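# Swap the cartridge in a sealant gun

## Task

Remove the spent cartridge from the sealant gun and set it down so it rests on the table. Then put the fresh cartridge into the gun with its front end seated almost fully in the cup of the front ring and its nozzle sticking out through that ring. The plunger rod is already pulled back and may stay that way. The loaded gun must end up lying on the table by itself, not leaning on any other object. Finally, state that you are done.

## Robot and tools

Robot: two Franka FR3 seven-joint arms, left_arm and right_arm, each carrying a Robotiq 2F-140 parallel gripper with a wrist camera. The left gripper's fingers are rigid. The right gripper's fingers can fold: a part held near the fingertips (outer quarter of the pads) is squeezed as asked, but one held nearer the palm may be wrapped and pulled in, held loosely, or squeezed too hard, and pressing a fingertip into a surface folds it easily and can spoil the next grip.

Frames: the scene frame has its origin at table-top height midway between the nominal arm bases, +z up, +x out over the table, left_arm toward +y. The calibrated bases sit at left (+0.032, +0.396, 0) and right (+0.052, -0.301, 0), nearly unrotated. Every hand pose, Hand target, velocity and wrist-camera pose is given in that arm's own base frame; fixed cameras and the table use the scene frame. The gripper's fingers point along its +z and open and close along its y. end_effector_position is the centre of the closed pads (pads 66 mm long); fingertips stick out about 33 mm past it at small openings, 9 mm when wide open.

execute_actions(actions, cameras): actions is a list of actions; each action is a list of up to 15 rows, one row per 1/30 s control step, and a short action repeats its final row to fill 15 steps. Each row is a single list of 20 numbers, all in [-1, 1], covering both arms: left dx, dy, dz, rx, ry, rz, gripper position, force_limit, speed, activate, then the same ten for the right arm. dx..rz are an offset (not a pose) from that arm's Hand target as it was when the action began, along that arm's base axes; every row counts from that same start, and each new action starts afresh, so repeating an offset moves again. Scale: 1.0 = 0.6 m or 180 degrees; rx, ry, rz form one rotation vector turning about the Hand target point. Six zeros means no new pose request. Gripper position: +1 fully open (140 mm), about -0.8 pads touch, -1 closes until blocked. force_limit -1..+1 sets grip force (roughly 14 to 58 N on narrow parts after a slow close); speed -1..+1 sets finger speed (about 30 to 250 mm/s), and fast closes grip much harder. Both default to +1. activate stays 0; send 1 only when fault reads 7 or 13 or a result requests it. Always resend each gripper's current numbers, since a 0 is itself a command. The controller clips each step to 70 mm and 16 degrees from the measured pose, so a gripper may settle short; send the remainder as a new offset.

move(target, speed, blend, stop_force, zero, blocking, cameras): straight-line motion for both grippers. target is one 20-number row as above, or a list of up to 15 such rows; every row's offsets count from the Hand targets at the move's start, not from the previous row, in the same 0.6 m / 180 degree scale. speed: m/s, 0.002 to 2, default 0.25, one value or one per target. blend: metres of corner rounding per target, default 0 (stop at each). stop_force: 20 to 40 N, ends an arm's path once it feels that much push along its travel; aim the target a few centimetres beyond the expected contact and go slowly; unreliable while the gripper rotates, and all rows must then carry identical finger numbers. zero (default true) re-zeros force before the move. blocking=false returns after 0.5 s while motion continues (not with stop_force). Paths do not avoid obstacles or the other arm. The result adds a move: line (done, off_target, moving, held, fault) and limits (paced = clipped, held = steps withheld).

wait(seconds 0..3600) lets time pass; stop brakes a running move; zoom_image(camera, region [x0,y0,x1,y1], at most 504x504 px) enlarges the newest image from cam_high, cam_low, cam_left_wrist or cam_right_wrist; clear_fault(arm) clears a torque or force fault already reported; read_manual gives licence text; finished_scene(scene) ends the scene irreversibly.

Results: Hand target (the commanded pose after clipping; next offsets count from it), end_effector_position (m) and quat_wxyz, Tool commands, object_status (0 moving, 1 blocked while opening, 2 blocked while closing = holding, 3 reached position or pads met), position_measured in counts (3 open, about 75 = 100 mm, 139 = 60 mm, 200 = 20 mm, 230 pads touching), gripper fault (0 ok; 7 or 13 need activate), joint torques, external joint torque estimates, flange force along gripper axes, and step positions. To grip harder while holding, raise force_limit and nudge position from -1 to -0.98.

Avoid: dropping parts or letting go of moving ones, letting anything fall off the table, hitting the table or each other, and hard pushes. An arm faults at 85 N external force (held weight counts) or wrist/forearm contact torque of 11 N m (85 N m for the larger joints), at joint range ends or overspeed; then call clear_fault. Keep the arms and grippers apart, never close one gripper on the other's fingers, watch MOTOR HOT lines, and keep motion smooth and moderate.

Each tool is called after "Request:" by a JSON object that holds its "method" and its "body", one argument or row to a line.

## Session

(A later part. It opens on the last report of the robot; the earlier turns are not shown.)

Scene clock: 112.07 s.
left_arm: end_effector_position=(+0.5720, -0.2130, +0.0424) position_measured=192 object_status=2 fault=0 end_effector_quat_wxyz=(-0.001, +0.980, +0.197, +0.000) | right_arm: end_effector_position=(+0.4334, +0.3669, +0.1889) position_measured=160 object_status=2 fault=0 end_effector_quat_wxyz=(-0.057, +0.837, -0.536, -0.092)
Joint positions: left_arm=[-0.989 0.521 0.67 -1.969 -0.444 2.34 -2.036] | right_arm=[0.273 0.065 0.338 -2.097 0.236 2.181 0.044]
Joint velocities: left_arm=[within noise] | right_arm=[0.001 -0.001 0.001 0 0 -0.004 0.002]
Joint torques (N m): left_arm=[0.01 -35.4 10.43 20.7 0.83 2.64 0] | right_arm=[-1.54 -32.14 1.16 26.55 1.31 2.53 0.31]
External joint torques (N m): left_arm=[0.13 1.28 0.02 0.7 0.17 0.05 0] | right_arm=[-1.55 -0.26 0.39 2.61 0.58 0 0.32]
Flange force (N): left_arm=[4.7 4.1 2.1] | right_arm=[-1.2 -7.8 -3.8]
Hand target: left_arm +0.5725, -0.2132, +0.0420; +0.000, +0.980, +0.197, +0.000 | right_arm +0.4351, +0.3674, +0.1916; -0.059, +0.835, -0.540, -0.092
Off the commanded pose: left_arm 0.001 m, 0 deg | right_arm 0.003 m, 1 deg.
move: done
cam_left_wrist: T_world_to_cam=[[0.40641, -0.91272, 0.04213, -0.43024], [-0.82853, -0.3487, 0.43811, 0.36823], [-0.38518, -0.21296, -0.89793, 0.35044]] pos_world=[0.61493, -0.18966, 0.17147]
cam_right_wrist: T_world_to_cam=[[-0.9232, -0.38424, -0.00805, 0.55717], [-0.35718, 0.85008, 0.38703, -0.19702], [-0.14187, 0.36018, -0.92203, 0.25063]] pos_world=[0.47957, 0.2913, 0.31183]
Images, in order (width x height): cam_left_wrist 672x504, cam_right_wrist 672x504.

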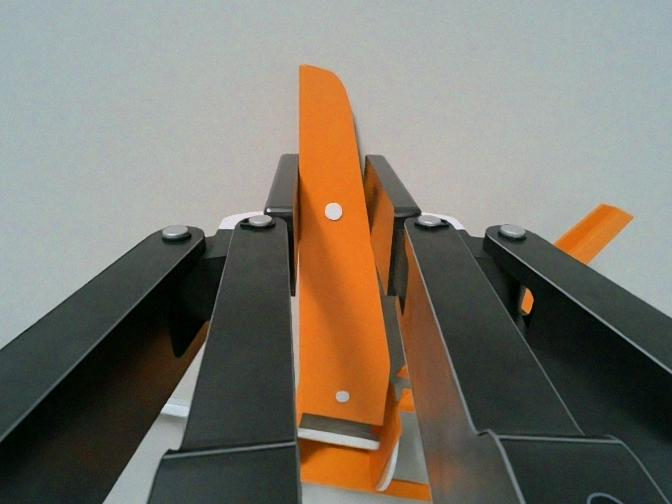

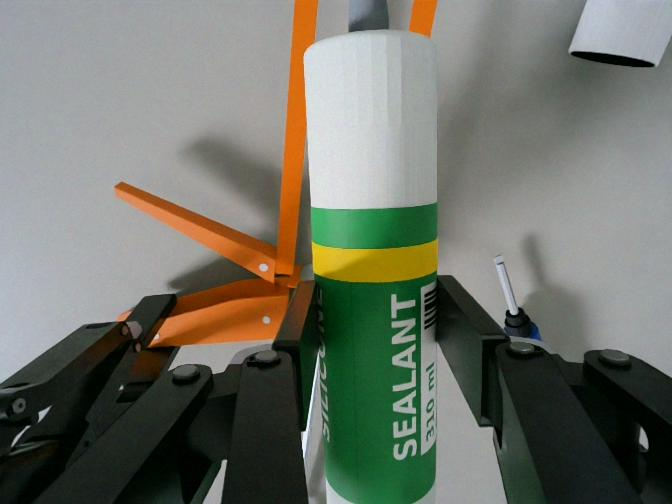

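Request:
{"method": "execute_actions", "body": {
  "actions": [
    [[0,0,-0.0025,0,0,0,-1,-0.5,-1,0,0,0,0,0,0,0,-1,0,-1,0]],
    [[0,0,0,0,0,0,0.4,-0.5,-0.5,0,0,0,0,0,0,0,-1,0,-1,0]],
    [[0,0,0,0,0,0.0125,0.4,-0.5,-0.5,0,0,0,0,0,0,0,-1,0,-1,0]],
    [[0,0,0,0,0,0.0125,0.4,-0.5,-0.5,0,0,0,0,0,0,0,-1,0,-1,0]]
  ],
  "cameras": ["cam_left_wrist"]
}}

Scene clock: 115.00 s.
left_arm: end_effector_position=(+0.5728, -0.2129, +0.0408) position_measured=78 object_status=3 fault=0 end_effector_quat_wxyz=(-0.001, +0.973, +0.231, +0.001) | right_arm: end_effector_position=(+0.4332, +0.3668, +0.1888) position_measured=160 object_status=2 fault=0 end_effector_quat_wxyz=(-0.057, +0.837, -0.536, -0.092)
Joint positions: left_arm=[-1.001 0.53 0.683 -1.969 -0.458 2.342 -2.095] | right_arm=[0.273 0.065 0.338 -2.097 0.236 2.18 0.045]
Joint velocities: left_arm=[0 0 0 0 0.001 -0.001 -0.007] | right_arm=[within noise]
Joint torques (N m): left_arm=[-0.75 -34.81 11.51 20.48 0.34 2.53 -0.17] | right_arm=[-1.45 -32.16 1.12 26.54 1.29 2.5 0.2]
External joint torques (N m): left_arm=[-0.66 1.76 0.75 0.63 -0.32 -0.07 -0.17] | right_arm=[-1.34 -0.3 0.48 2.6 0.56 -0.03 0.21]
External joint torques at the end of the 1st action: left_arm=[0.42 1.29 -0.22 0.6 0.07 0.03 0.03] | right_arm=[-1.52 -0.2 0.31 2.61 0.55 -0.01 0.19]
External joint torques at the end of the 2nd action: left_arm=[0.2 1.25 -0.25 0.51 0.04 0.03 -0.05] | right_arm=[-1.38 -0.41 0.44 2.73 0.57 -0.01 0.16]
External joint torques at the end of the 3rd action: left_arm=[-0.6 1.85 0.72 0.53 -0.32 -0.07 -0.22] | right_arm=[-1.59 -0.38 0.27 2.71 0.58 0.01 0.21]
Flange force (N): left_arm=[3.3 4.8 1.8] | right_arm=[-1.3 -7.6 -3.9]
Flange force at the end of the 1st action (N): left_arm=[5.0 4.3 2.9] | right_arm=[-1.0 -8.0 -3.8]
Flange force at the end of the 2nd action (N): left_arm=[4.1 4.1 2.6] | right_arm=[-1.2 -7.7 -4.1]
Flange force at the end of the 3rd action (N): left_arm=[3.2 4.8 2.0] | right_arm=[-0.9 -7.7 -4.1]
Hand target: left_arm +0.5725, -0.2132, +0.0405; +0.000, +0.972, +0.236, +0.000 | right_arm +0.4351, +0.3674, +0.1916; -0.059, +0.835, -0.540, -0.092
Off the commanded pose: left_arm 0.001 m, 1 deg | right_arm 0.003 m, 1 deg.
Step readings (end_effector_position of left_arm | right_arm; steps 1 to 15: 1st action; 16 to 30: 2nd action; 31 to 45: 3rd action; 46 to 60: 4th action):
0: (+0.5720, -0.2130, +0.0424) | (+0.4332, +0.3669, +0.1888)
1: (+0.5720, -0.2130, +0.0424) | (+0.4332, +0.3668, +0.1888)
2: (+0.5720, -0.2130, +0.0421) | (+0.4332, +0.3668, +0.1888)
4: (+0.5720, -0.2127, +0.0415) | (+0.4332, +0.3668, +0.1888)
8: (+0.5721, -0.2127, +0.0411) | (+0.4332, +0.3668, +0.1888)
15: (+0.5722, -0.2128, +0.0411) | (+0.4332, +0.3668, +0.1888)
16: (+0.5722, -0.2128, +0.0410) | (+0.4332, +0.3668, +0.1888)
17: (+0.5722, -0.2128, +0.0410) | (+0.4332, +0.3668, +0.1888)
19: (+0.5722, -0.2128, +0.0410) | (+0.4332, +0.3668, +0.1888)
23: (+0.5722, -0.2129, +0.0410) | (+0.4332, +0.3668, +0.1888)
30: (+0.5721, -0.2129, +0.0410) | (+0.4332, +0.3668, +0.1888)
31: (+0.5721, -0.2129, +0.0410) | (+0.4332, +0.3668, +0.1888)
32: (+0.5722, -0.2129, +0.0410) | (+0.4332, +0.3668, +0.1888)
34: (+0.5723, -0.2129, +0.0410) | (+0.4332, +0.3668, +0.1888)
38: (+0.5723, -0.2130, +0.0409) | (+0.4332, +0.3668, +0.1888)
45: (+0.5723, -0.2131, +0.0409) | (+0.4332, +0.3668, +0.1888)
46: (+0.5723, -0.2130, +0.0409) | (+0.4332, +0.3668, +0.1888)
47: (+0.5725, -0.2129, +0.0409) | (+0.4332, +0.3668, +0.1888)
49: (+0.5726, -0.2128, +0.0409) | (+0.4332, +0.3668, +0.1888)
53: (+0.5727, -0.2128, +0.0409) | (+0.4332, +0.3668, +0.1888)
60: (+0.5727, -0.2129, +0.0408) | (+0.4332, +0.3668, +0.1888)
cam_left_wrist: T_world_to_cam=[[0.4677, -0.88282, 0.04333, -0.45917], [-0.80409, -0.40461, 0.43558, 0.34381], [-0.36701, -0.23857, -0.89911, 0.33348]] pos_world=[0.6136, -0.1867, 0.16998]

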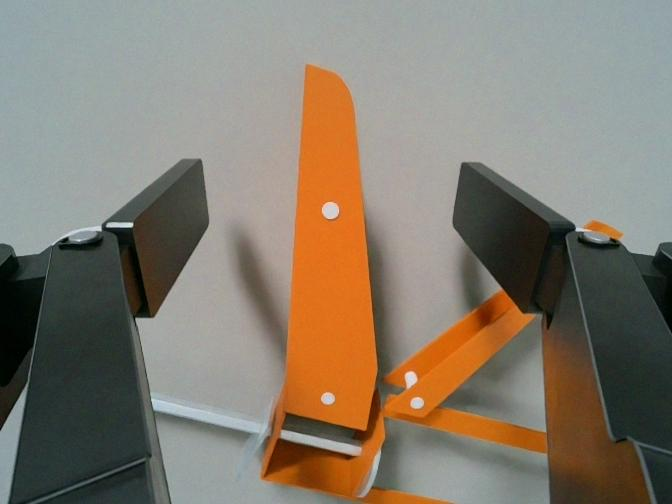

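Request:
{"method": "execute_actions", "body": {
  "actions": [
    [[0,0,0,0,0,0,-1,0,-1,0,0,0,0,0,0,0,-1,0,-1,0]],
    [[0,0,0,0,0,0,-1,0,-1,0,0,0,0,0,0,0,-1,0,-1,0]],
    [[0,0,0,0,0,0,-1,0,-1,0,0,0,0,0,0,0,-1,0,-1,0]],
    [[0,0,0,0,0,0,-1,0,-1,0,0,0,0,0,0,0,-1,0,-1,0]],
    [[0,0,0,0,0,0,-1,0,-1,0,0,0,0,0,0,0,-1,0,-1,0]]
  ]
}}

Request:
{"method": "move", "body": {
  "target": [
    [0,0,0.010,0,0,0,-1,0,-1,0,0,0,0.10,0,0,0,-1,0,-1,0],
    [0,0,0.010,0,0,-0.0306,-1,0,-1,0,0.0,0,0.10,-0.06,-0.02,-0.06,-1,0,-1,0]
  ],
  "speed": 0.1,
  "blend": [0.003,0],
  "cameras": ["cam_right_wrist","cam_left_wrist","cam_high"]
}}

Scene clock: 118.33 s.
left_arm: end_effector_position=(+0.5728, -0.2128, +0.0409) position_measured=194 object_status=0 fault=0 end_effector_quat_wxyz=(-0.001, +0.973, +0.232, +0.001) | right_arm: end_effector_position=(+0.4332, +0.3668, +0.1888) position_measured=160 object_status=2 fault=0 end_effector_quat_wxyz=(-0.057, +0.837, -0.536, -0.092)
Joint positions: left_arm=[-1.001 0.53 0.683 -1.969 -0.458 2.342 -2.098] | right_arm=[0.273 0.065 0.338 -2.097 0.236 2.18 0.045]
Joint torques (N m): left_arm=[-0.44 -33.96 10.48 20.23 0.39 2.68 -0.22] | right_arm=[-1.49 -32.09 1.14 26.55 1.29 2.51 0.2]
External joint torques (N m): left_arm=[-0.24 2.73 -0.22 0.31 -0.27 0.09 -0.22] | right_arm=[-1.33 -0.14 0.54 2.57 0.56 -0.03 0.2]
External joint torques at the end of the 1st action: left_arm=[-0.37 1.61 0.14 0.49 0.03 -0.09 -0.17] | right_arm=[-1.42 -0.19 0.41 2.57 0.56 0 0.17]
External joint torques at the end of the 2nd action: left_arm=[-0.15 1.52 0.24 0.49 0.04 -0.08 -0.25] | right_arm=[-1.42 -0.38 0.42 2.68 0.56 -0.02 0.2]
External joint torques at the end of the 3rd action: left_arm=[-0.35 1.55 0.16 0.58 0.04 -0.07 -0.21] | right_arm=[-1.47 -0.36 0.37 2.65 0.55 -0.01 0.21]
External joint torques at the end of the 4th action: left_arm=[-0.31 1.73 0.08 0.4 0.03 -0.11 -0.22] | right_arm=[-1.44 -0.36 0.35 2.73 0.56 0.01 0.21]
Flange force (N): left_arm=[5.1 6.3 5.3] | right_arm=[-1.3 -8.0 -3.6]
Flange force at the end of the 1st action (N): left_arm=[3.3 4.6 2.0] | right_arm=[-1.1 -7.8 -3.6]
Flange force at the end of the 2nd action (N): left_arm=[3.4 4.4 1.8] | right_arm=[-1.2 -7.7 -4.0]
Flange force at the end of the 3rd action (N): left_arm=[3.4 4.7 1.9] | right_arm=[-1.1 -7.7 -4.0]
Flange force at the end of the 4th action (N): left_arm=[3.3 4.6 2.3] | right_arm=[-1.2 -7.9 -4.0]
Hand target: left_arm +0.5725, -0.2132, +0.0405; +0.000, +0.972, +0.236, +0.000 | right_arm +0.4351, +0.3674, +0.1916; -0.059, +0.835, -0.540, -0.092
Off the commanded pose: left_arm 0.001 m, 0 deg | right_arm 0.003 m, 1 deg.
Step readings (end_effector_position of left_arm | right_arm; steps 1 to 15: 1st action; 16 to 30: 2nd action; 31 to 45: 3rd action; 46 to 60: 4th action; 61 to 75: 5th action):
0: (+0.5728, -0.2129, +0.0408) | (+0.4332, +0.3668, +0.1888)
1: (+0.5728, -0.2129, +0.0408) | (+0.4332, +0.3668, +0.1888)
2: (+0.5728, -0.2129, +0.0408) | (+0.4332, +0.3668, +0.1888)
4: (+0.5728, -0.2129, +0.0408) | (+0.4332, +0.3668, +0.1888)
8: (+0.5728, -0.2129, +0.0408) | (+0.4332, +0.3668, +0.1888)
15: (+0.5728, -0.2129, +0.0408) | (+0.4332, +0.3668, +0.1888)
16: (+0.5728, -0.2129, +0.0408) | (+0.4332, +0.3668, +0.1888)
17: (+0.5728, -0.2129, +0.0408) | (+0.4332, +0.3668, +0.1888)
19: (+0.5728, -0.2129, +0.0408) | (+0.4332, +0.3668, +0.1888)
23: (+0.5728, -0.2129, +0.0408) | (+0.4332, +0.3668, +0.1888)
30: (+0.5728, -0.2129, +0.0408) | (+0.4332, +0.3668, +0.1888)
31: (+0.5728, -0.2129, +0.0408) | (+0.4332, +0.3668, +0.1888)
32: (+0.5728, -0.2129, +0.0408) | (+0.4332, +0.3668, +0.1888)
34: (+0.5728, -0.2129, +0.0408) | (+0.4332, +0.3668, +0.1888)
38: (+0.5728, -0.2129, +0.0408) | (+0.4332, +0.3668, +0.1888)
45: (+0.5728, -0.2129, +0.0408) | (+0.4332, +0.3668, +0.1888)
46: (+0.5728, -0.2129, +0.0408) | (+0.4332, +0.3668, +0.1888)
47: (+0.5728, -0.2129, +0.0408) | (+0.4332, +0.3668, +0.1888)
49: (+0.5728, -0.2129, +0.0408) | (+0.4332, +0.3668, +0.1888)
53: (+0.5728, -0.2129, +0.0408) | (+0.4332, +0.3668, +0.1888)
60: (+0.5728, -0.2129, +0.0408) | (+0.4332, +0.3668, +0.1888)
61: (+0.5728, -0.2129, +0.0408) | (+0.4332, +0.3668, +0.1888)
62: (+0.5728, -0.2129, +0.0408) | (+0.4332, +0.3668, +0.1888)
64: (+0.5728, -0.2129, +0.0408) | (+0.4332, +0.3668, +0.1888)
68: (+0.5728, -0.2129, +0.0408) | (+0.4332, +0.3668, +0.1888)
75: (+0.5728, -0.2129, +0.0409) | (+0.4332, +0.3668, +0.1888)

Scene clock: 121.57 s.
left_arm: end_effector_position=(+0.5712, -0.2136, +0.0448) position_measured=194 object_status=2 fault=0 end_effector_quat_wxyz=(+0.000, +0.981, +0.194, -0.002) | right_arm: end_effector_position=(+0.4346, +0.3657, +0.2488) position_measured=160 object_status=2 fault=0 end_effector_quat_wxyz=(-0.004, +0.786, -0.618, -0.011)
Joint positions: left_arm=[-0.993 0.517 0.674 -1.969 -0.443 2.333 -2.03] | right_arm=[0.322 0.04 0.371 -1.947 0.01 1.987 0.452]
Joint velocities: left_arm=[within noise] | right_arm=[-0.001 0 0 0 0 0 0.005]
Joint torques (N m): left_arm=[-0.16 -36.44 11.11 20.94 1.04 2.48 0.19] | right_arm=[-1.09 -31.6 1.63 27.49 0.48 2.55 0.23]
External joint torques (N m): left_arm=[-0.1 0.25 0.64 0.82 0.39 -0.12 0.19] | right_arm=[-1.15 -0.25 1.07 2.9 -0.23 0.02 0.23]
Flange force (N): left_arm=[2.6 2.0 -1.1] | right_arm=[-4.8 -9.2 -5.3]
Hand target: left_arm +0.5725, -0.2132, +0.0465; +0.000, +0.982, +0.189, +0.000 | right_arm +0.4351, +0.3674, +0.2516; -0.006, +0.785, -0.620, -0.009
Off the commanded pose: left_arm 0.002 m, 1 deg | right_arm 0.003 m, 0 deg.
move: done
cam_left_wrist: T_world_to_cam=[[0.40069, -0.91522, 0.04272, -0.42778], [-0.82974, -0.3427, 0.44056, 0.36816], [-0.38857, -0.21197, -0.89671, 0.35419]] pos_world=[0.61451, -0.19027, 0.17368]
cam_right_wrist: T_world_to_cam=[[-0.97977, -0.19982, -0.01054, 0.51603], [-0.19783, 0.95941, 0.20099, -0.28164], [-0.03005, 0.19901, -0.97954, 0.33111]] pos_world=[0.45983, 0.30743, 0.38638]
Images, in order (width x height): cam_high 672x504, cam_left_wrist 672x504, cam_right_wrist 672x504.

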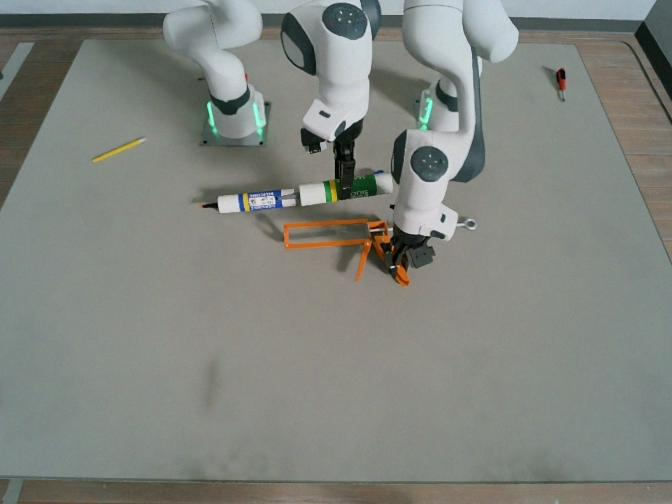

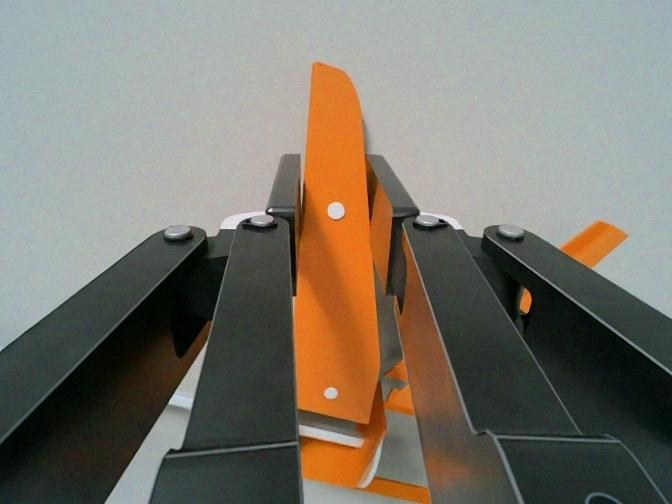

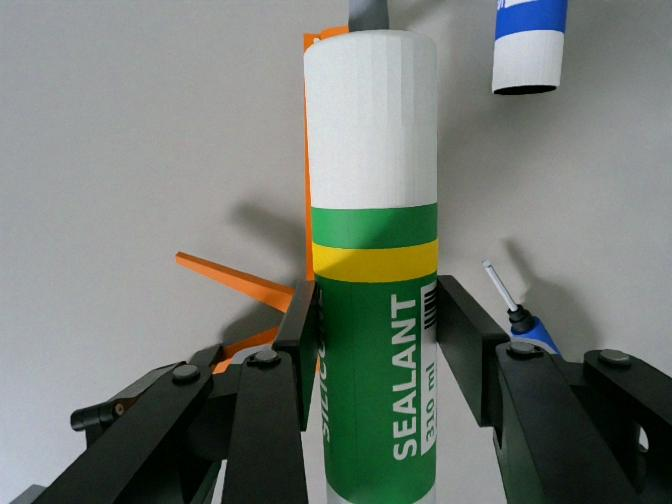

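Request:
{"method": "zoom_image", "body": {
  "camera": "cam_high",
  "region": [260, 190, 440, 300]
}}

Scaled by 2.800.

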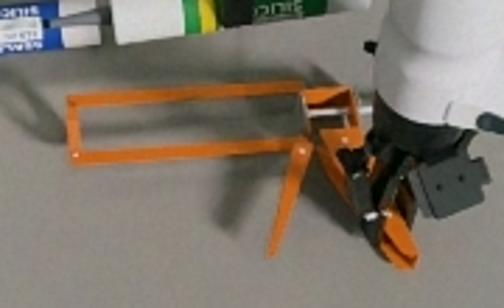

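Request:
{"method": "move", "body": {
  "target": [0,0,0,0,0,0,-1,0,-1,0,-0.1168,-0.0123,-0.036,-0.0066,-0.0020,-0.0099,-1,0,-1,0],
  "speed": 0.2,
  "cameras": ["cam_right_wrist"]
}}

Request:
{"method": "zoom_image", "body": {
  "camera": "cam_right_wrist",
  "region": [150, 0, 350, 150]
}}

Scene clock: 123.47 s.
left_arm: end_effector_position=(+0.5712, -0.2136, +0.0448) position_measured=194 object_status=2 fault=0 end_effector_quat_wxyz=(+0.000, +0.981, +0.194, -0.002) | right_arm: end_effector_position=(+0.3632, +0.3580, +0.2270) position_measured=160 object_status=2 fault=0 end_effector_quat_wxyz=(+0.005, +0.778, -0.628, -0.001)
Joint positions: left_arm=[-0.993 0.517 0.674 -1.969 -0.443 2.333 -2.029] | right_arm=[0.356 -0.117 0.41 -2.172 0.052 2.053 0.527]
Joint velocities: left_arm=[within noise] | right_arm=[-0.001 -0.001 0 0.001 0 0.001 0.008]
Joint torques (N m): left_arm=[-0.14 -36.33 11.13 20.93 0.96 2.45 0.2] | right_arm=[-1.37 -26.35 -0.85 26.32 1.03 3.01 0.25]
External joint torques (N m): left_arm=[-0.01 0.27 0.74 0.84 0.3 -0.14 0.2] | right_arm=[-1.42 -1.24 0.64 2.2 0.37 0.54 0.25]
Flange force (N): left_arm=[2.9 2.0 -1.0] | right_arm=[-1.8 -2.7 -3.5]
Hand target: left_arm +0.5725, -0.2132, +0.0465; +0.000, +0.982, +0.189, +0.000 | right_arm +0.3650, +0.3600, +0.2300; +0.000, +0.775, -0.632, +0.000
Off the commanded pose: left_arm 0.002 m, 1 deg | right_arm 0.004 m, 1 deg.
move: off_target (right_arm)
cam_right_wrist: T_world_to_cam=[[-0.98448, -0.17519, -0.00993, 0.43709], [-0.17424, 0.96928, 0.17357, -0.28988], [-0.02079, 0.17261, -0.98477, 0.3164]] pos_world=[0.38637, 0.30293, 0.36623]

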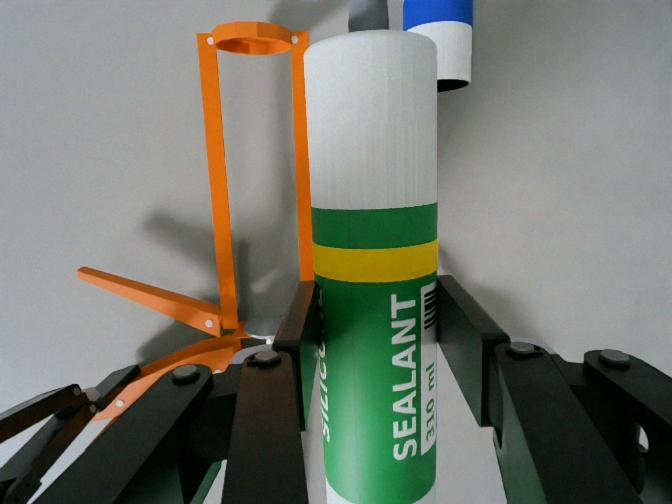

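Scaled by 2.520.

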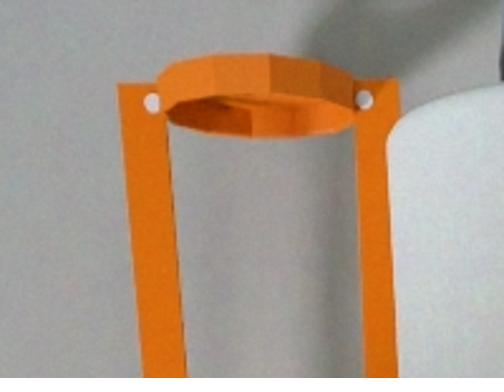

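Request:
{"method": "move", "body": {
  "target": [
    [0,0,0,0,0,0,-1,0,-1,0,0.1228,0.0447,-0.05,0.08718,0.01727,-0.00445,-1,0,-1,0],
    [0,0,0,0,0,0,-1,0,-1,0,0.1228,0.0447,-0.191,0.08718,0.01727,-0.00445,-1,0,-1,0]
  ],
  "speed": [0.2,0.12],
  "blend": [0.01,0],
  "cameras": ["cam_right_wrist","cam_high","cam_low"]
}}

Request:
{"method": "zoom_image", "body": {
  "camera": "cam_right_wrist",
  "region": [240, 0, 480, 140]
}}

Request:
{"method": "zoom_image", "body": {
  "camera": "cam_high",
  "region": [260, 190, 440, 300]
}}

Request:
{"method": "zoom_image", "body": {
  "camera": "cam_low",
  "region": [165, 270, 305, 355]
}}

Scene clock: 128.40 s.
left_arm: end_effector_position=(+0.5712, -0.2136, +0.0448) position_measured=194 object_status=2 fault=0 end_effector_quat_wxyz=(+0.000, +0.981, +0.194, -0.002) | right_arm: end_effector_position=(+0.4357, +0.3851, +0.1123) position_measured=160 object_status=2 fault=0 end_effector_quat_wxyz=(-0.083, +0.762, -0.633, -0.109)
Joint positions: left_arm=[-0.993 0.517 0.674 -1.969 -0.443 2.333 -2.029] | right_arm=[0.302 0.17 0.334 -2.207 0.312 2.452 0.212]
Joint velocities: left_arm=[within noise] | right_arm=[0 0.001 0.001 0.001 0 0.001 -0.006]
Joint torques (N m): left_arm=[-0.13 -36.32 11.11 20.97 0.96 2.45 0.24] | right_arm=[-1.68 -34.37 3.23 24.46 0.89 3.09 -0.11]
External joint torques (N m): left_arm=[0.15 0.36 0.83 0.82 0.3 -0.14 0.24] | right_arm=[-1.6 -0.6 1.42 2.26 0.51 0.5 -0.1]
Flange force (N): left_arm=[3.4 2.0 -0.8] | right_arm=[-0.9 -4.1 -1.3]
Hand target: left_arm +0.5725, -0.2132, +0.0465; +0.000, +0.982, +0.189, +0.000 | right_arm +0.4387, +0.3868, +0.1154; -0.089, +0.763, -0.631, -0.107
Off the commanded pose: left_arm 0.002 m, 1 deg | right_arm 0.005 m, 1 deg.
move: off_target (right_arm)
cam_right_wrist: T_world_to_cam=[[-0.9894, -0.14517, 0.00265, 0.50122], [-0.12929, 0.88921, 0.43885, -0.30207], [-0.06607, 0.43385, -0.89856, 0.10978]] pos_world=[0.46411, 0.29374, 0.22988]
Images, in order (width x height): cam_high 672x504, cam_low 672x504, cam_right_wrist 672x504.

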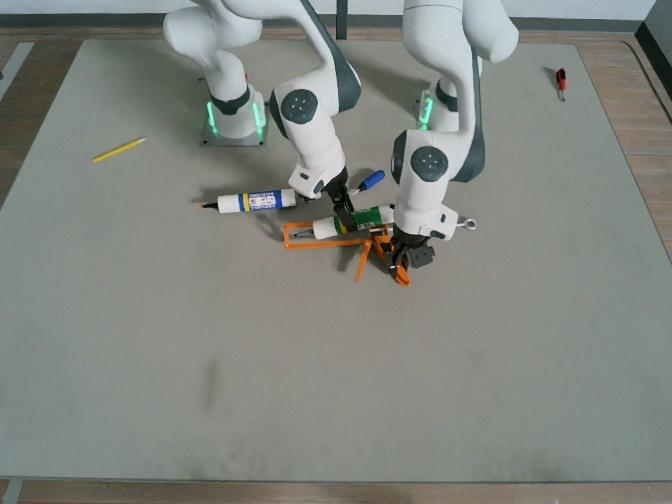

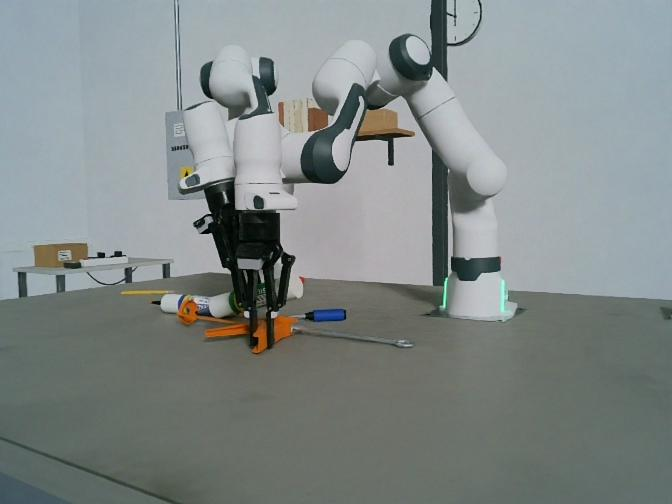

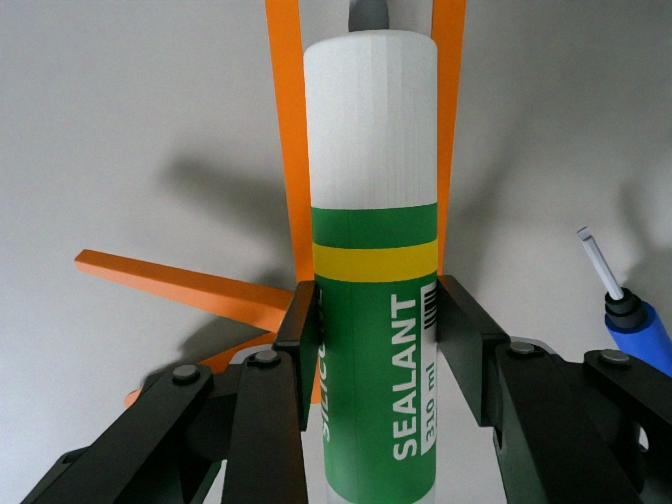

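Scaled by 2.100.

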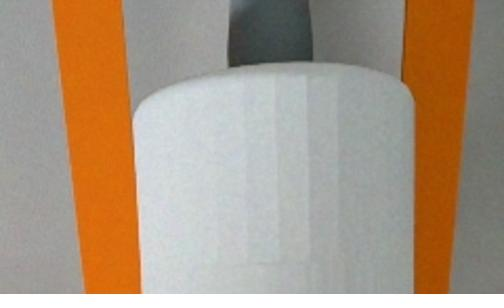

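Scaled by 2.800.

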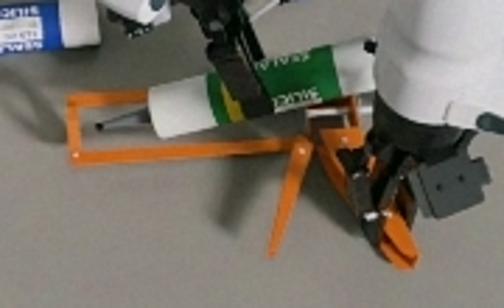

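Scaled by 3.600.

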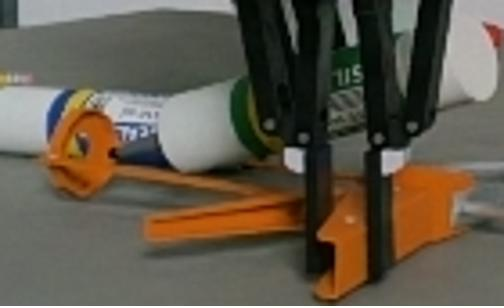

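Request:
{"method": "zoom_image", "body": {
  "camera": "cam_low",
  "region": [170, 290, 240, 335]
}}

Request:
{"method": "zoom_image", "body": {
  "camera": "cam_high",
  "region": [275, 215, 335, 255]
}}

Scaled by 7.200.

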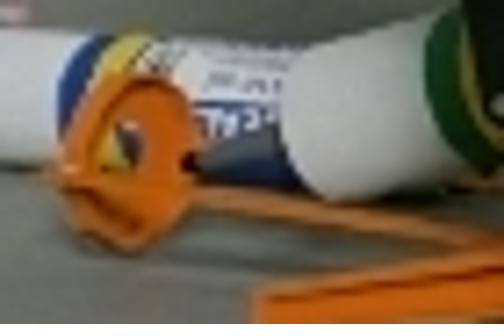

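Scaled by 8.400.

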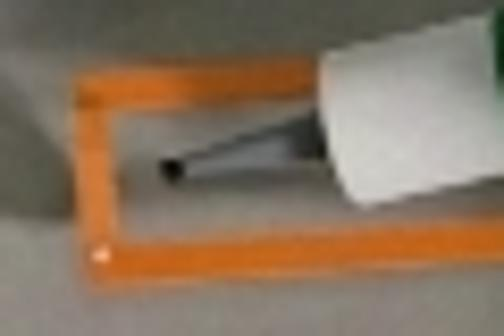

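Request:
{"method": "move", "body": {
  "target": [
    [0,0,0,0,0,0,-1,0,-1,0,0,0,0.01167,0,0,0,-1,0,-1,0],
    [0,0,0,0,0,0,-1,0,-1,0,0.0058,-0.0315,0.00267,0,0,0,-1,0,-1,0]
  ],
  "speed": 0.08,
  "blend": [0.001,0],
  "cameras": ["cam_right_wrist","cam_high","cam_low"]
}}

Request:
{"method": "zoom_image", "body": {
  "camera": "cam_low",
  "region": [170, 290, 240, 335]
}}

Request:
{"method": "zoom_image", "body": {
  "camera": "cam_high",
  "region": [275, 215, 335, 255]
}}

Scene clock: 131.30 s.
left_arm: end_effector_position=(+0.5712, -0.2136, +0.0448) position_measured=194 object_status=2 fault=0 end_effector_quat_wxyz=(+0.000, +0.981, +0.194, -0.002) | right_arm: end_effector_position=(+0.4403, +0.3669, +0.1137) position_measured=160 object_status=2 fault=0 end_effector_quat_wxyz=(-0.085, +0.761, -0.634, -0.108)
Joint positions: left_arm=[-0.993 0.517 0.674 -1.969 -0.443 2.333 -2.029] | right_arm=[0.275 0.147 0.328 -2.229 0.328 2.447 0.17]
Joint velocities: left_arm=[within noise] | right_arm=[0.001 -0.001 0 -0.001 0.001 0 -0.007]
Joint torques (N m): left_arm=[-0.18 -36.3 11.1 20.92 0.95 2.46 0.21] | right_arm=[-1.82 -34.21 2.93 24.03 0.89 2.85 -0.22]
External joint torques (N m): left_arm=[-0.21 0.34 0.58 0.88 0.29 -0.13 0.21] | right_arm=[-1.79 -1.1 1.37 1.89 0.51 0.29 -0.22]
Flange force (N): left_arm=[2.8 2.4 -0.9] | right_arm=[0.2 -1.9 -2.8]
Hand target: left_arm +0.5725, -0.2132, +0.0465; +0.000, +0.982, +0.189, +0.000 | right_arm +0.4422, +0.3679, +0.1170; -0.089, +0.763, -0.631, -0.107
Off the commanded pose: left_arm 0.002 m, 1 deg | right_arm 0.004 m, 1 deg.
move: off_target (right_arm)
cam_right_wrist: T_world_to_cam=[[-0.98957, -0.14408, 0.00008, 0.50308], [-0.12935, 0.88864, 0.43998, -0.2859], [-0.06347, 0.43538, -0.89801, 0.1174]] pos_world=[0.4683, 0.27544, 0.23118]
Images, in order (width x height): cam_high 672x504, cam_low 672x504, cam_right_wrist 672x504.

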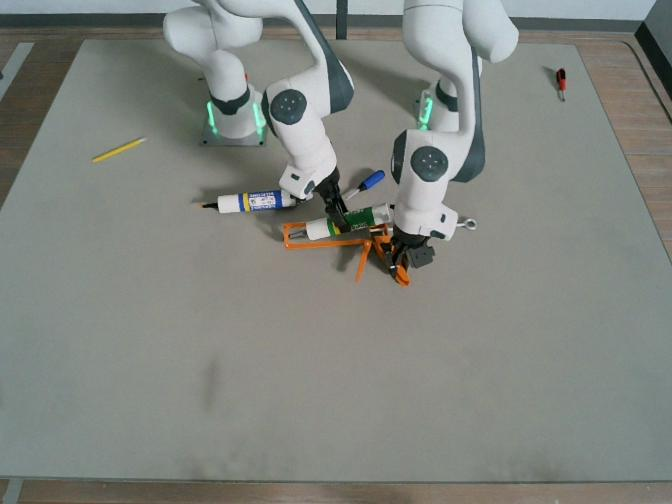

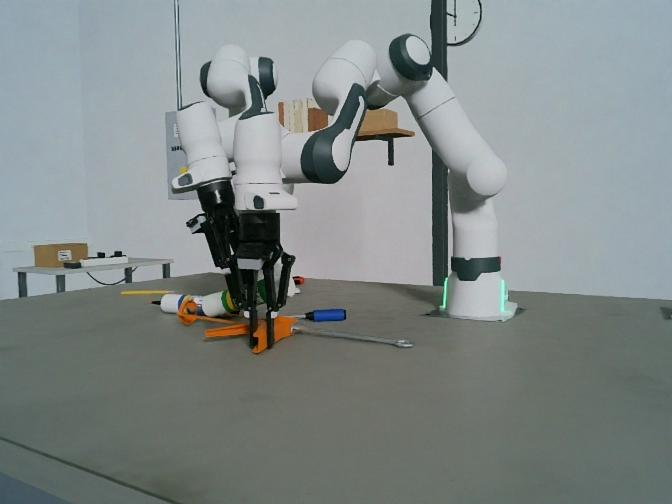

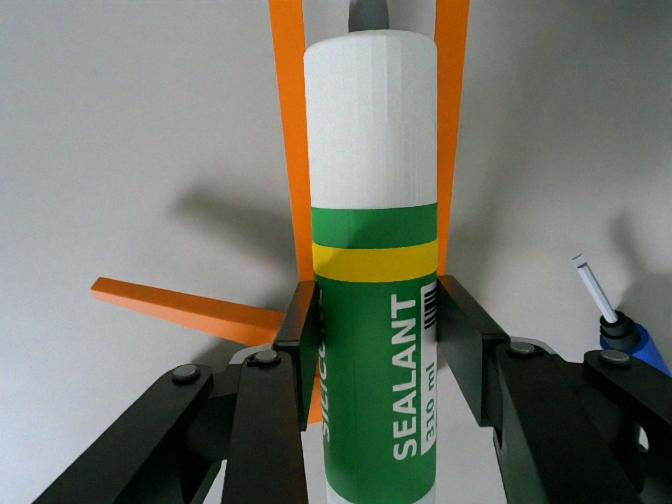

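Scaled by 7.200.

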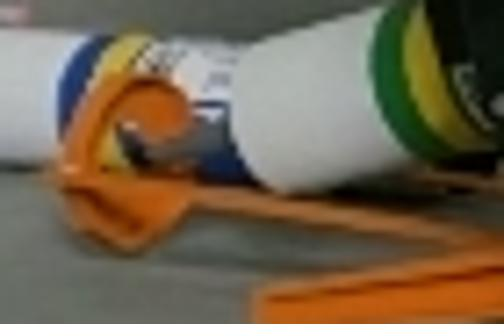

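Scaled by 8.400.

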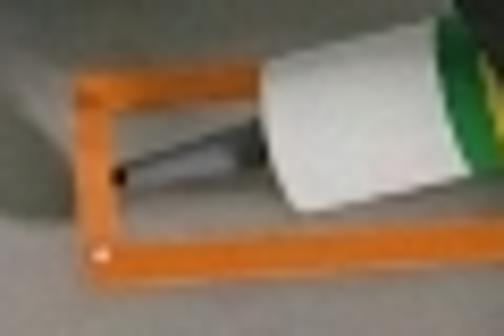

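Request:
{"method": "move", "body": {
  "target": [0,0,0,0,0,0,-1,0,-1,0, 0.0035,-0.0189,-0.0055,0,0,0,-1,0,-1,0],
  "speed": 0.05,
  "cameras": ["cam_high","cam_low","cam_right_wrist","cam_left_wrist"]
}}

Request:
{"method": "zoom_image", "body": {
  "camera": "cam_low",
  "region": [170, 290, 240, 335]
}}

Request:
{"method": "zoom_image", "body": {
  "camera": "cam_high",
  "region": [275, 215, 335, 255]
}}

Scene clock: 133.23 s.
left_arm: end_effector_position=(+0.5712, -0.2136, +0.0448) position_measured=194 object_status=2 fault=0 end_effector_quat_wxyz=(+0.000, +0.981, +0.194, -0.002) | right_arm: end_effector_position=(+0.4410, +0.3555, +0.1101) position_measured=160 object_status=2 fault=0 end_effector_quat_wxyz=(-0.083, +0.762, -0.633, -0.109)
Joint positions: left_arm=[-0.993 0.517 0.674 -1.969 -0.443 2.333 -2.029] | right_arm=[0.259 0.141 0.325 -2.245 0.337 2.447 0.142]
Joint velocities: left_arm=[within noise] | right_arm=[0.002 0 -0.001 -0.001 0.001 0.001 -0.004]
Joint torques (N m): left_arm=[-0.13 -36.32 11.1 20.91 0.95 2.46 0.21] | right_arm=[-1.84 -33.94 2.52 23.94 0.9 3.07 -0.23]
External joint torques (N m): left_arm=[-0.24 0.46 0.48 0.81 0.29 -0.15 0.21] | right_arm=[-1.78 -1.19 1.07 1.95 0.52 0.53 -0.22]
Flange force (N): left_arm=[2.9 2.5 -0.6] | right_arm=[0.5 -1.8 -2.4]
Hand target: left_arm +0.5725, -0.2132, +0.0465; +0.000, +0.982, +0.189, +0.000 | right_arm +0.4443, +0.3566, +0.1137; -0.089, +0.763, -0.631, -0.107
Off the commanded pose: left_arm 0.002 m, 1 deg | right_arm 0.005 m, 1 deg.
move: off_target (right_arm)
cam_left_wrist: T_world_to_cam=[[0.40004, -0.9155, 0.04271, -0.42748], [-0.83, -0.34213, 0.44051, 0.36852], [-0.38867, -0.21167, -0.89673, 0.35435]] pos_world=[0.61461, -0.19027, 0.17368]
cam_right_wrist: T_world_to_cam=[[-0.9893, -0.14584, 0.00365, 0.50229], [-0.1294, 0.88881, 0.43963, -0.27414], [-0.06736, 0.43446, -0.89817, 0.12123]] pos_world=[0.46961, 0.26424, 0.22758]

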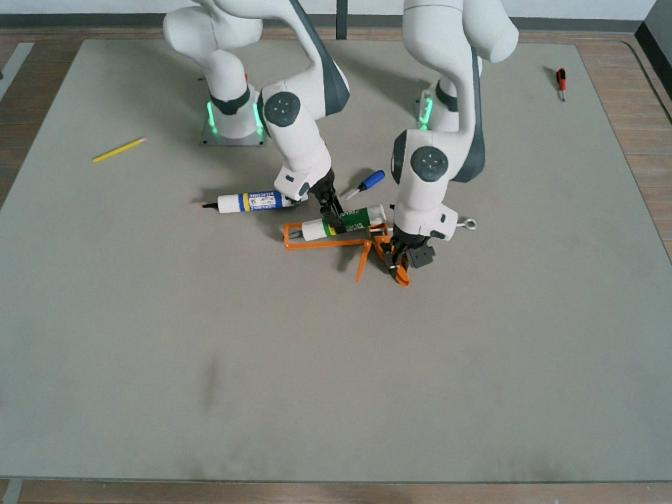

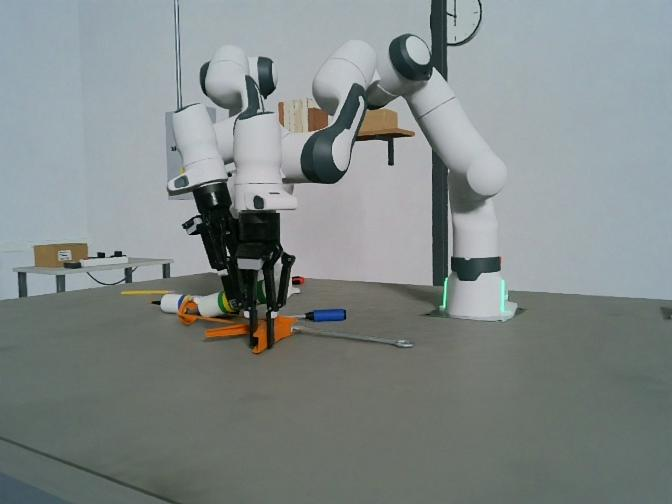

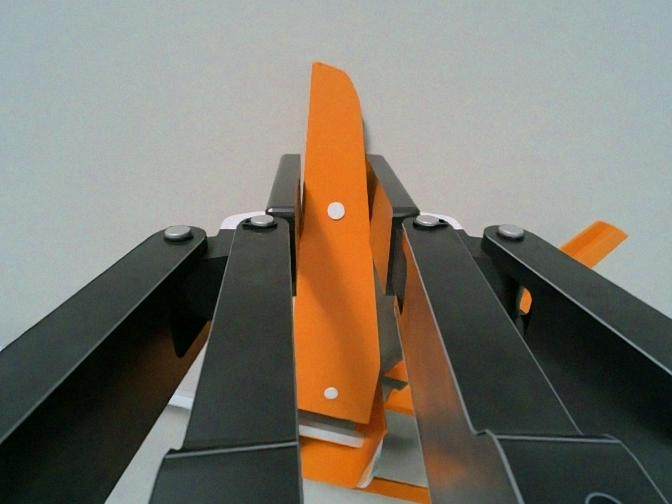

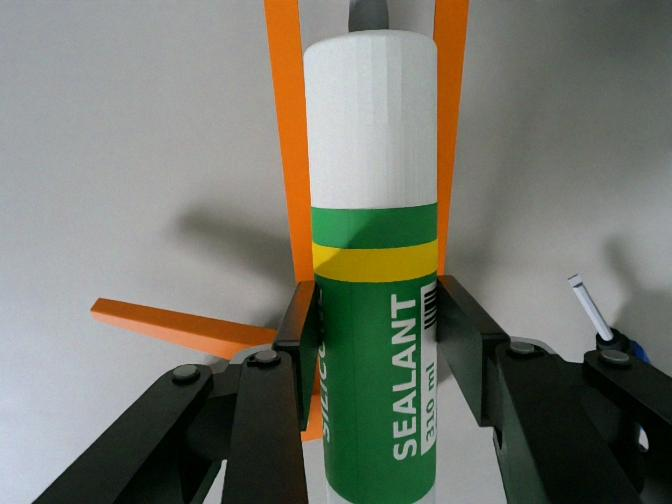

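Scaled by 7.200.

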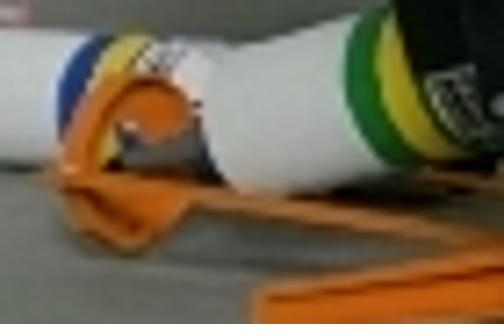

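Scaled by 8.400.

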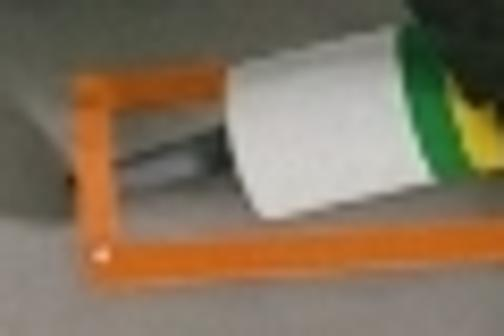

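Request:
{"method": "move", "body": {
  "target": [0,0,0,0,0,0,-1,0,-1,0, 0.0035,-0.0189,-0.0055,0,0,0,-1,0,-1,0],
  "speed": 0.05,
  "cameras": ["cam_high","cam_low","cam_right_wrist","cam_left_wrist"]
}}

Request:
{"method": "zoom_image", "body": {
  "camera": "cam_low",
  "region": [170, 290, 240, 335]
}}

Request:
{"method": "zoom_image", "body": {
  "camera": "cam_high",
  "region": [275, 215, 335, 255]
}}

Scene clock: 134.43 s.
left_arm: end_effector_position=(+0.5712, -0.2136, +0.0448) position_measured=194 object_status=2 fault=0 end_effector_quat_wxyz=(+0.000, +0.981, +0.194, -0.002) | right_arm: end_effector_position=(+0.4430, +0.3443, +0.1069) position_measured=160 object_status=2 fault=0 end_effector_quat_wxyz=(-0.083, +0.762, -0.633, -0.110)
Joint positions: left_arm=[-0.993 0.517 0.674 -1.969 -0.443 2.333 -2.029] | right_arm=[0.244 0.136 0.321 -2.26 0.346 2.451 0.115]
Joint velocities: left_arm=[within noise] | right_arm=[-0.001 0 0 0 -0.001 0 -0.006]
Joint torques (N m): left_arm=[-0.14 -36.34 11.13 20.91 0.95 2.46 0.24] | right_arm=[-1.86 -33.62 2.35 23.8 0.9 3.04 -0.1]
External joint torques (N m): left_arm=[-0.07 0.45 0.65 0.73 0.29 -0.15 0.24] | right_arm=[-1.9 -1.01 0.89 1.84 0.53 0.51 -0.09]
Flange force (N): left_arm=[3.0 2.1 -0.6] | right_arm=[0.4 -2.1 -2.1]
Hand target: left_arm +0.5725, -0.2132, +0.0465; +0.000, +0.982, +0.189, +0.000 | right_arm +0.4464, +0.3452, +0.1104; -0.089, +0.763, -0.631, -0.107
Off the commanded pose: left_arm 0.002 m, 1 deg | right_arm 0.005 m, 1 deg.
move: off_target (right_arm)
cam_left_wrist: T_world_to_cam=[[0.40004, -0.9155, 0.04271, -0.42748], [-0.83, -0.34213, 0.44051, 0.36852], [-0.38867, -0.21167, -0.89673, 0.35435]] pos_world=[0.61461, -0.19027, 0.17368]
cam_right_wrist: T_world_to_cam=[[-0.98929, -0.14589, 0.0037, 0.50273], [-0.12941, 0.8887, 0.43984, -0.26243], [-0.06746, 0.43466, -0.89807, 0.12338]] pos_world=[0.47171, 0.25294, 0.22437]

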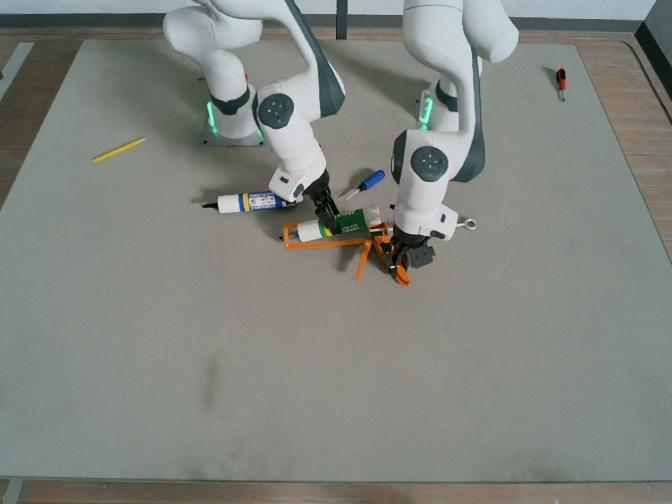

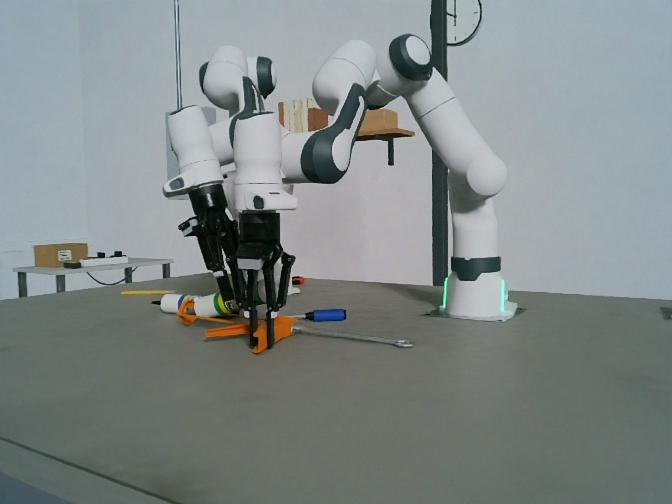

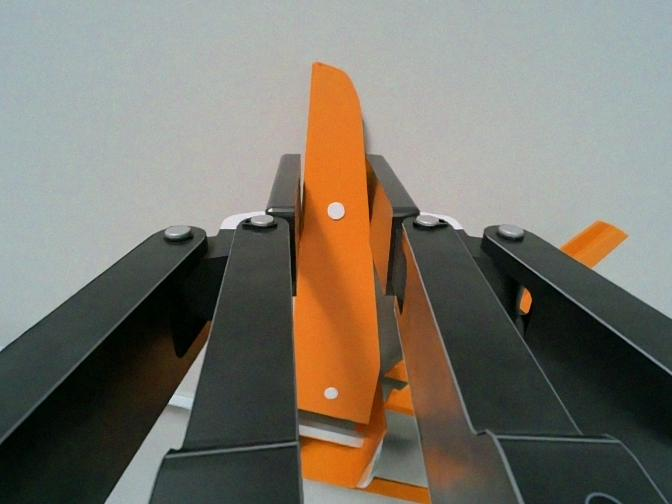

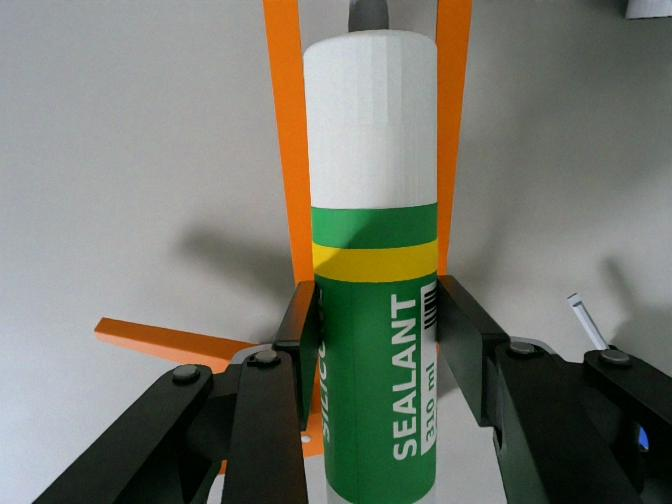

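Scaled by 7.200.

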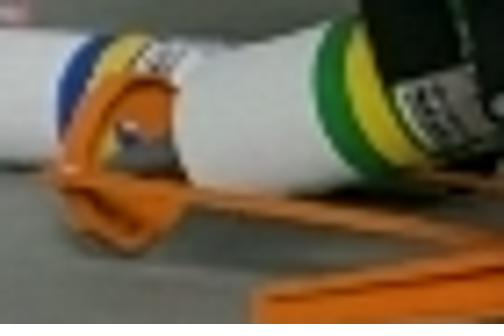

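Scaled by 8.400.

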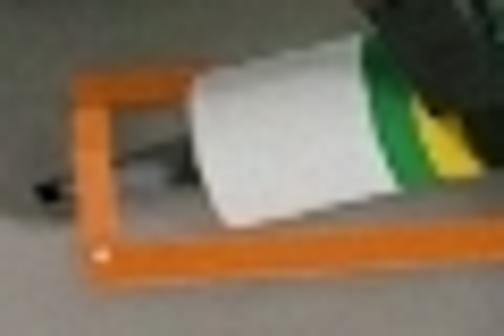

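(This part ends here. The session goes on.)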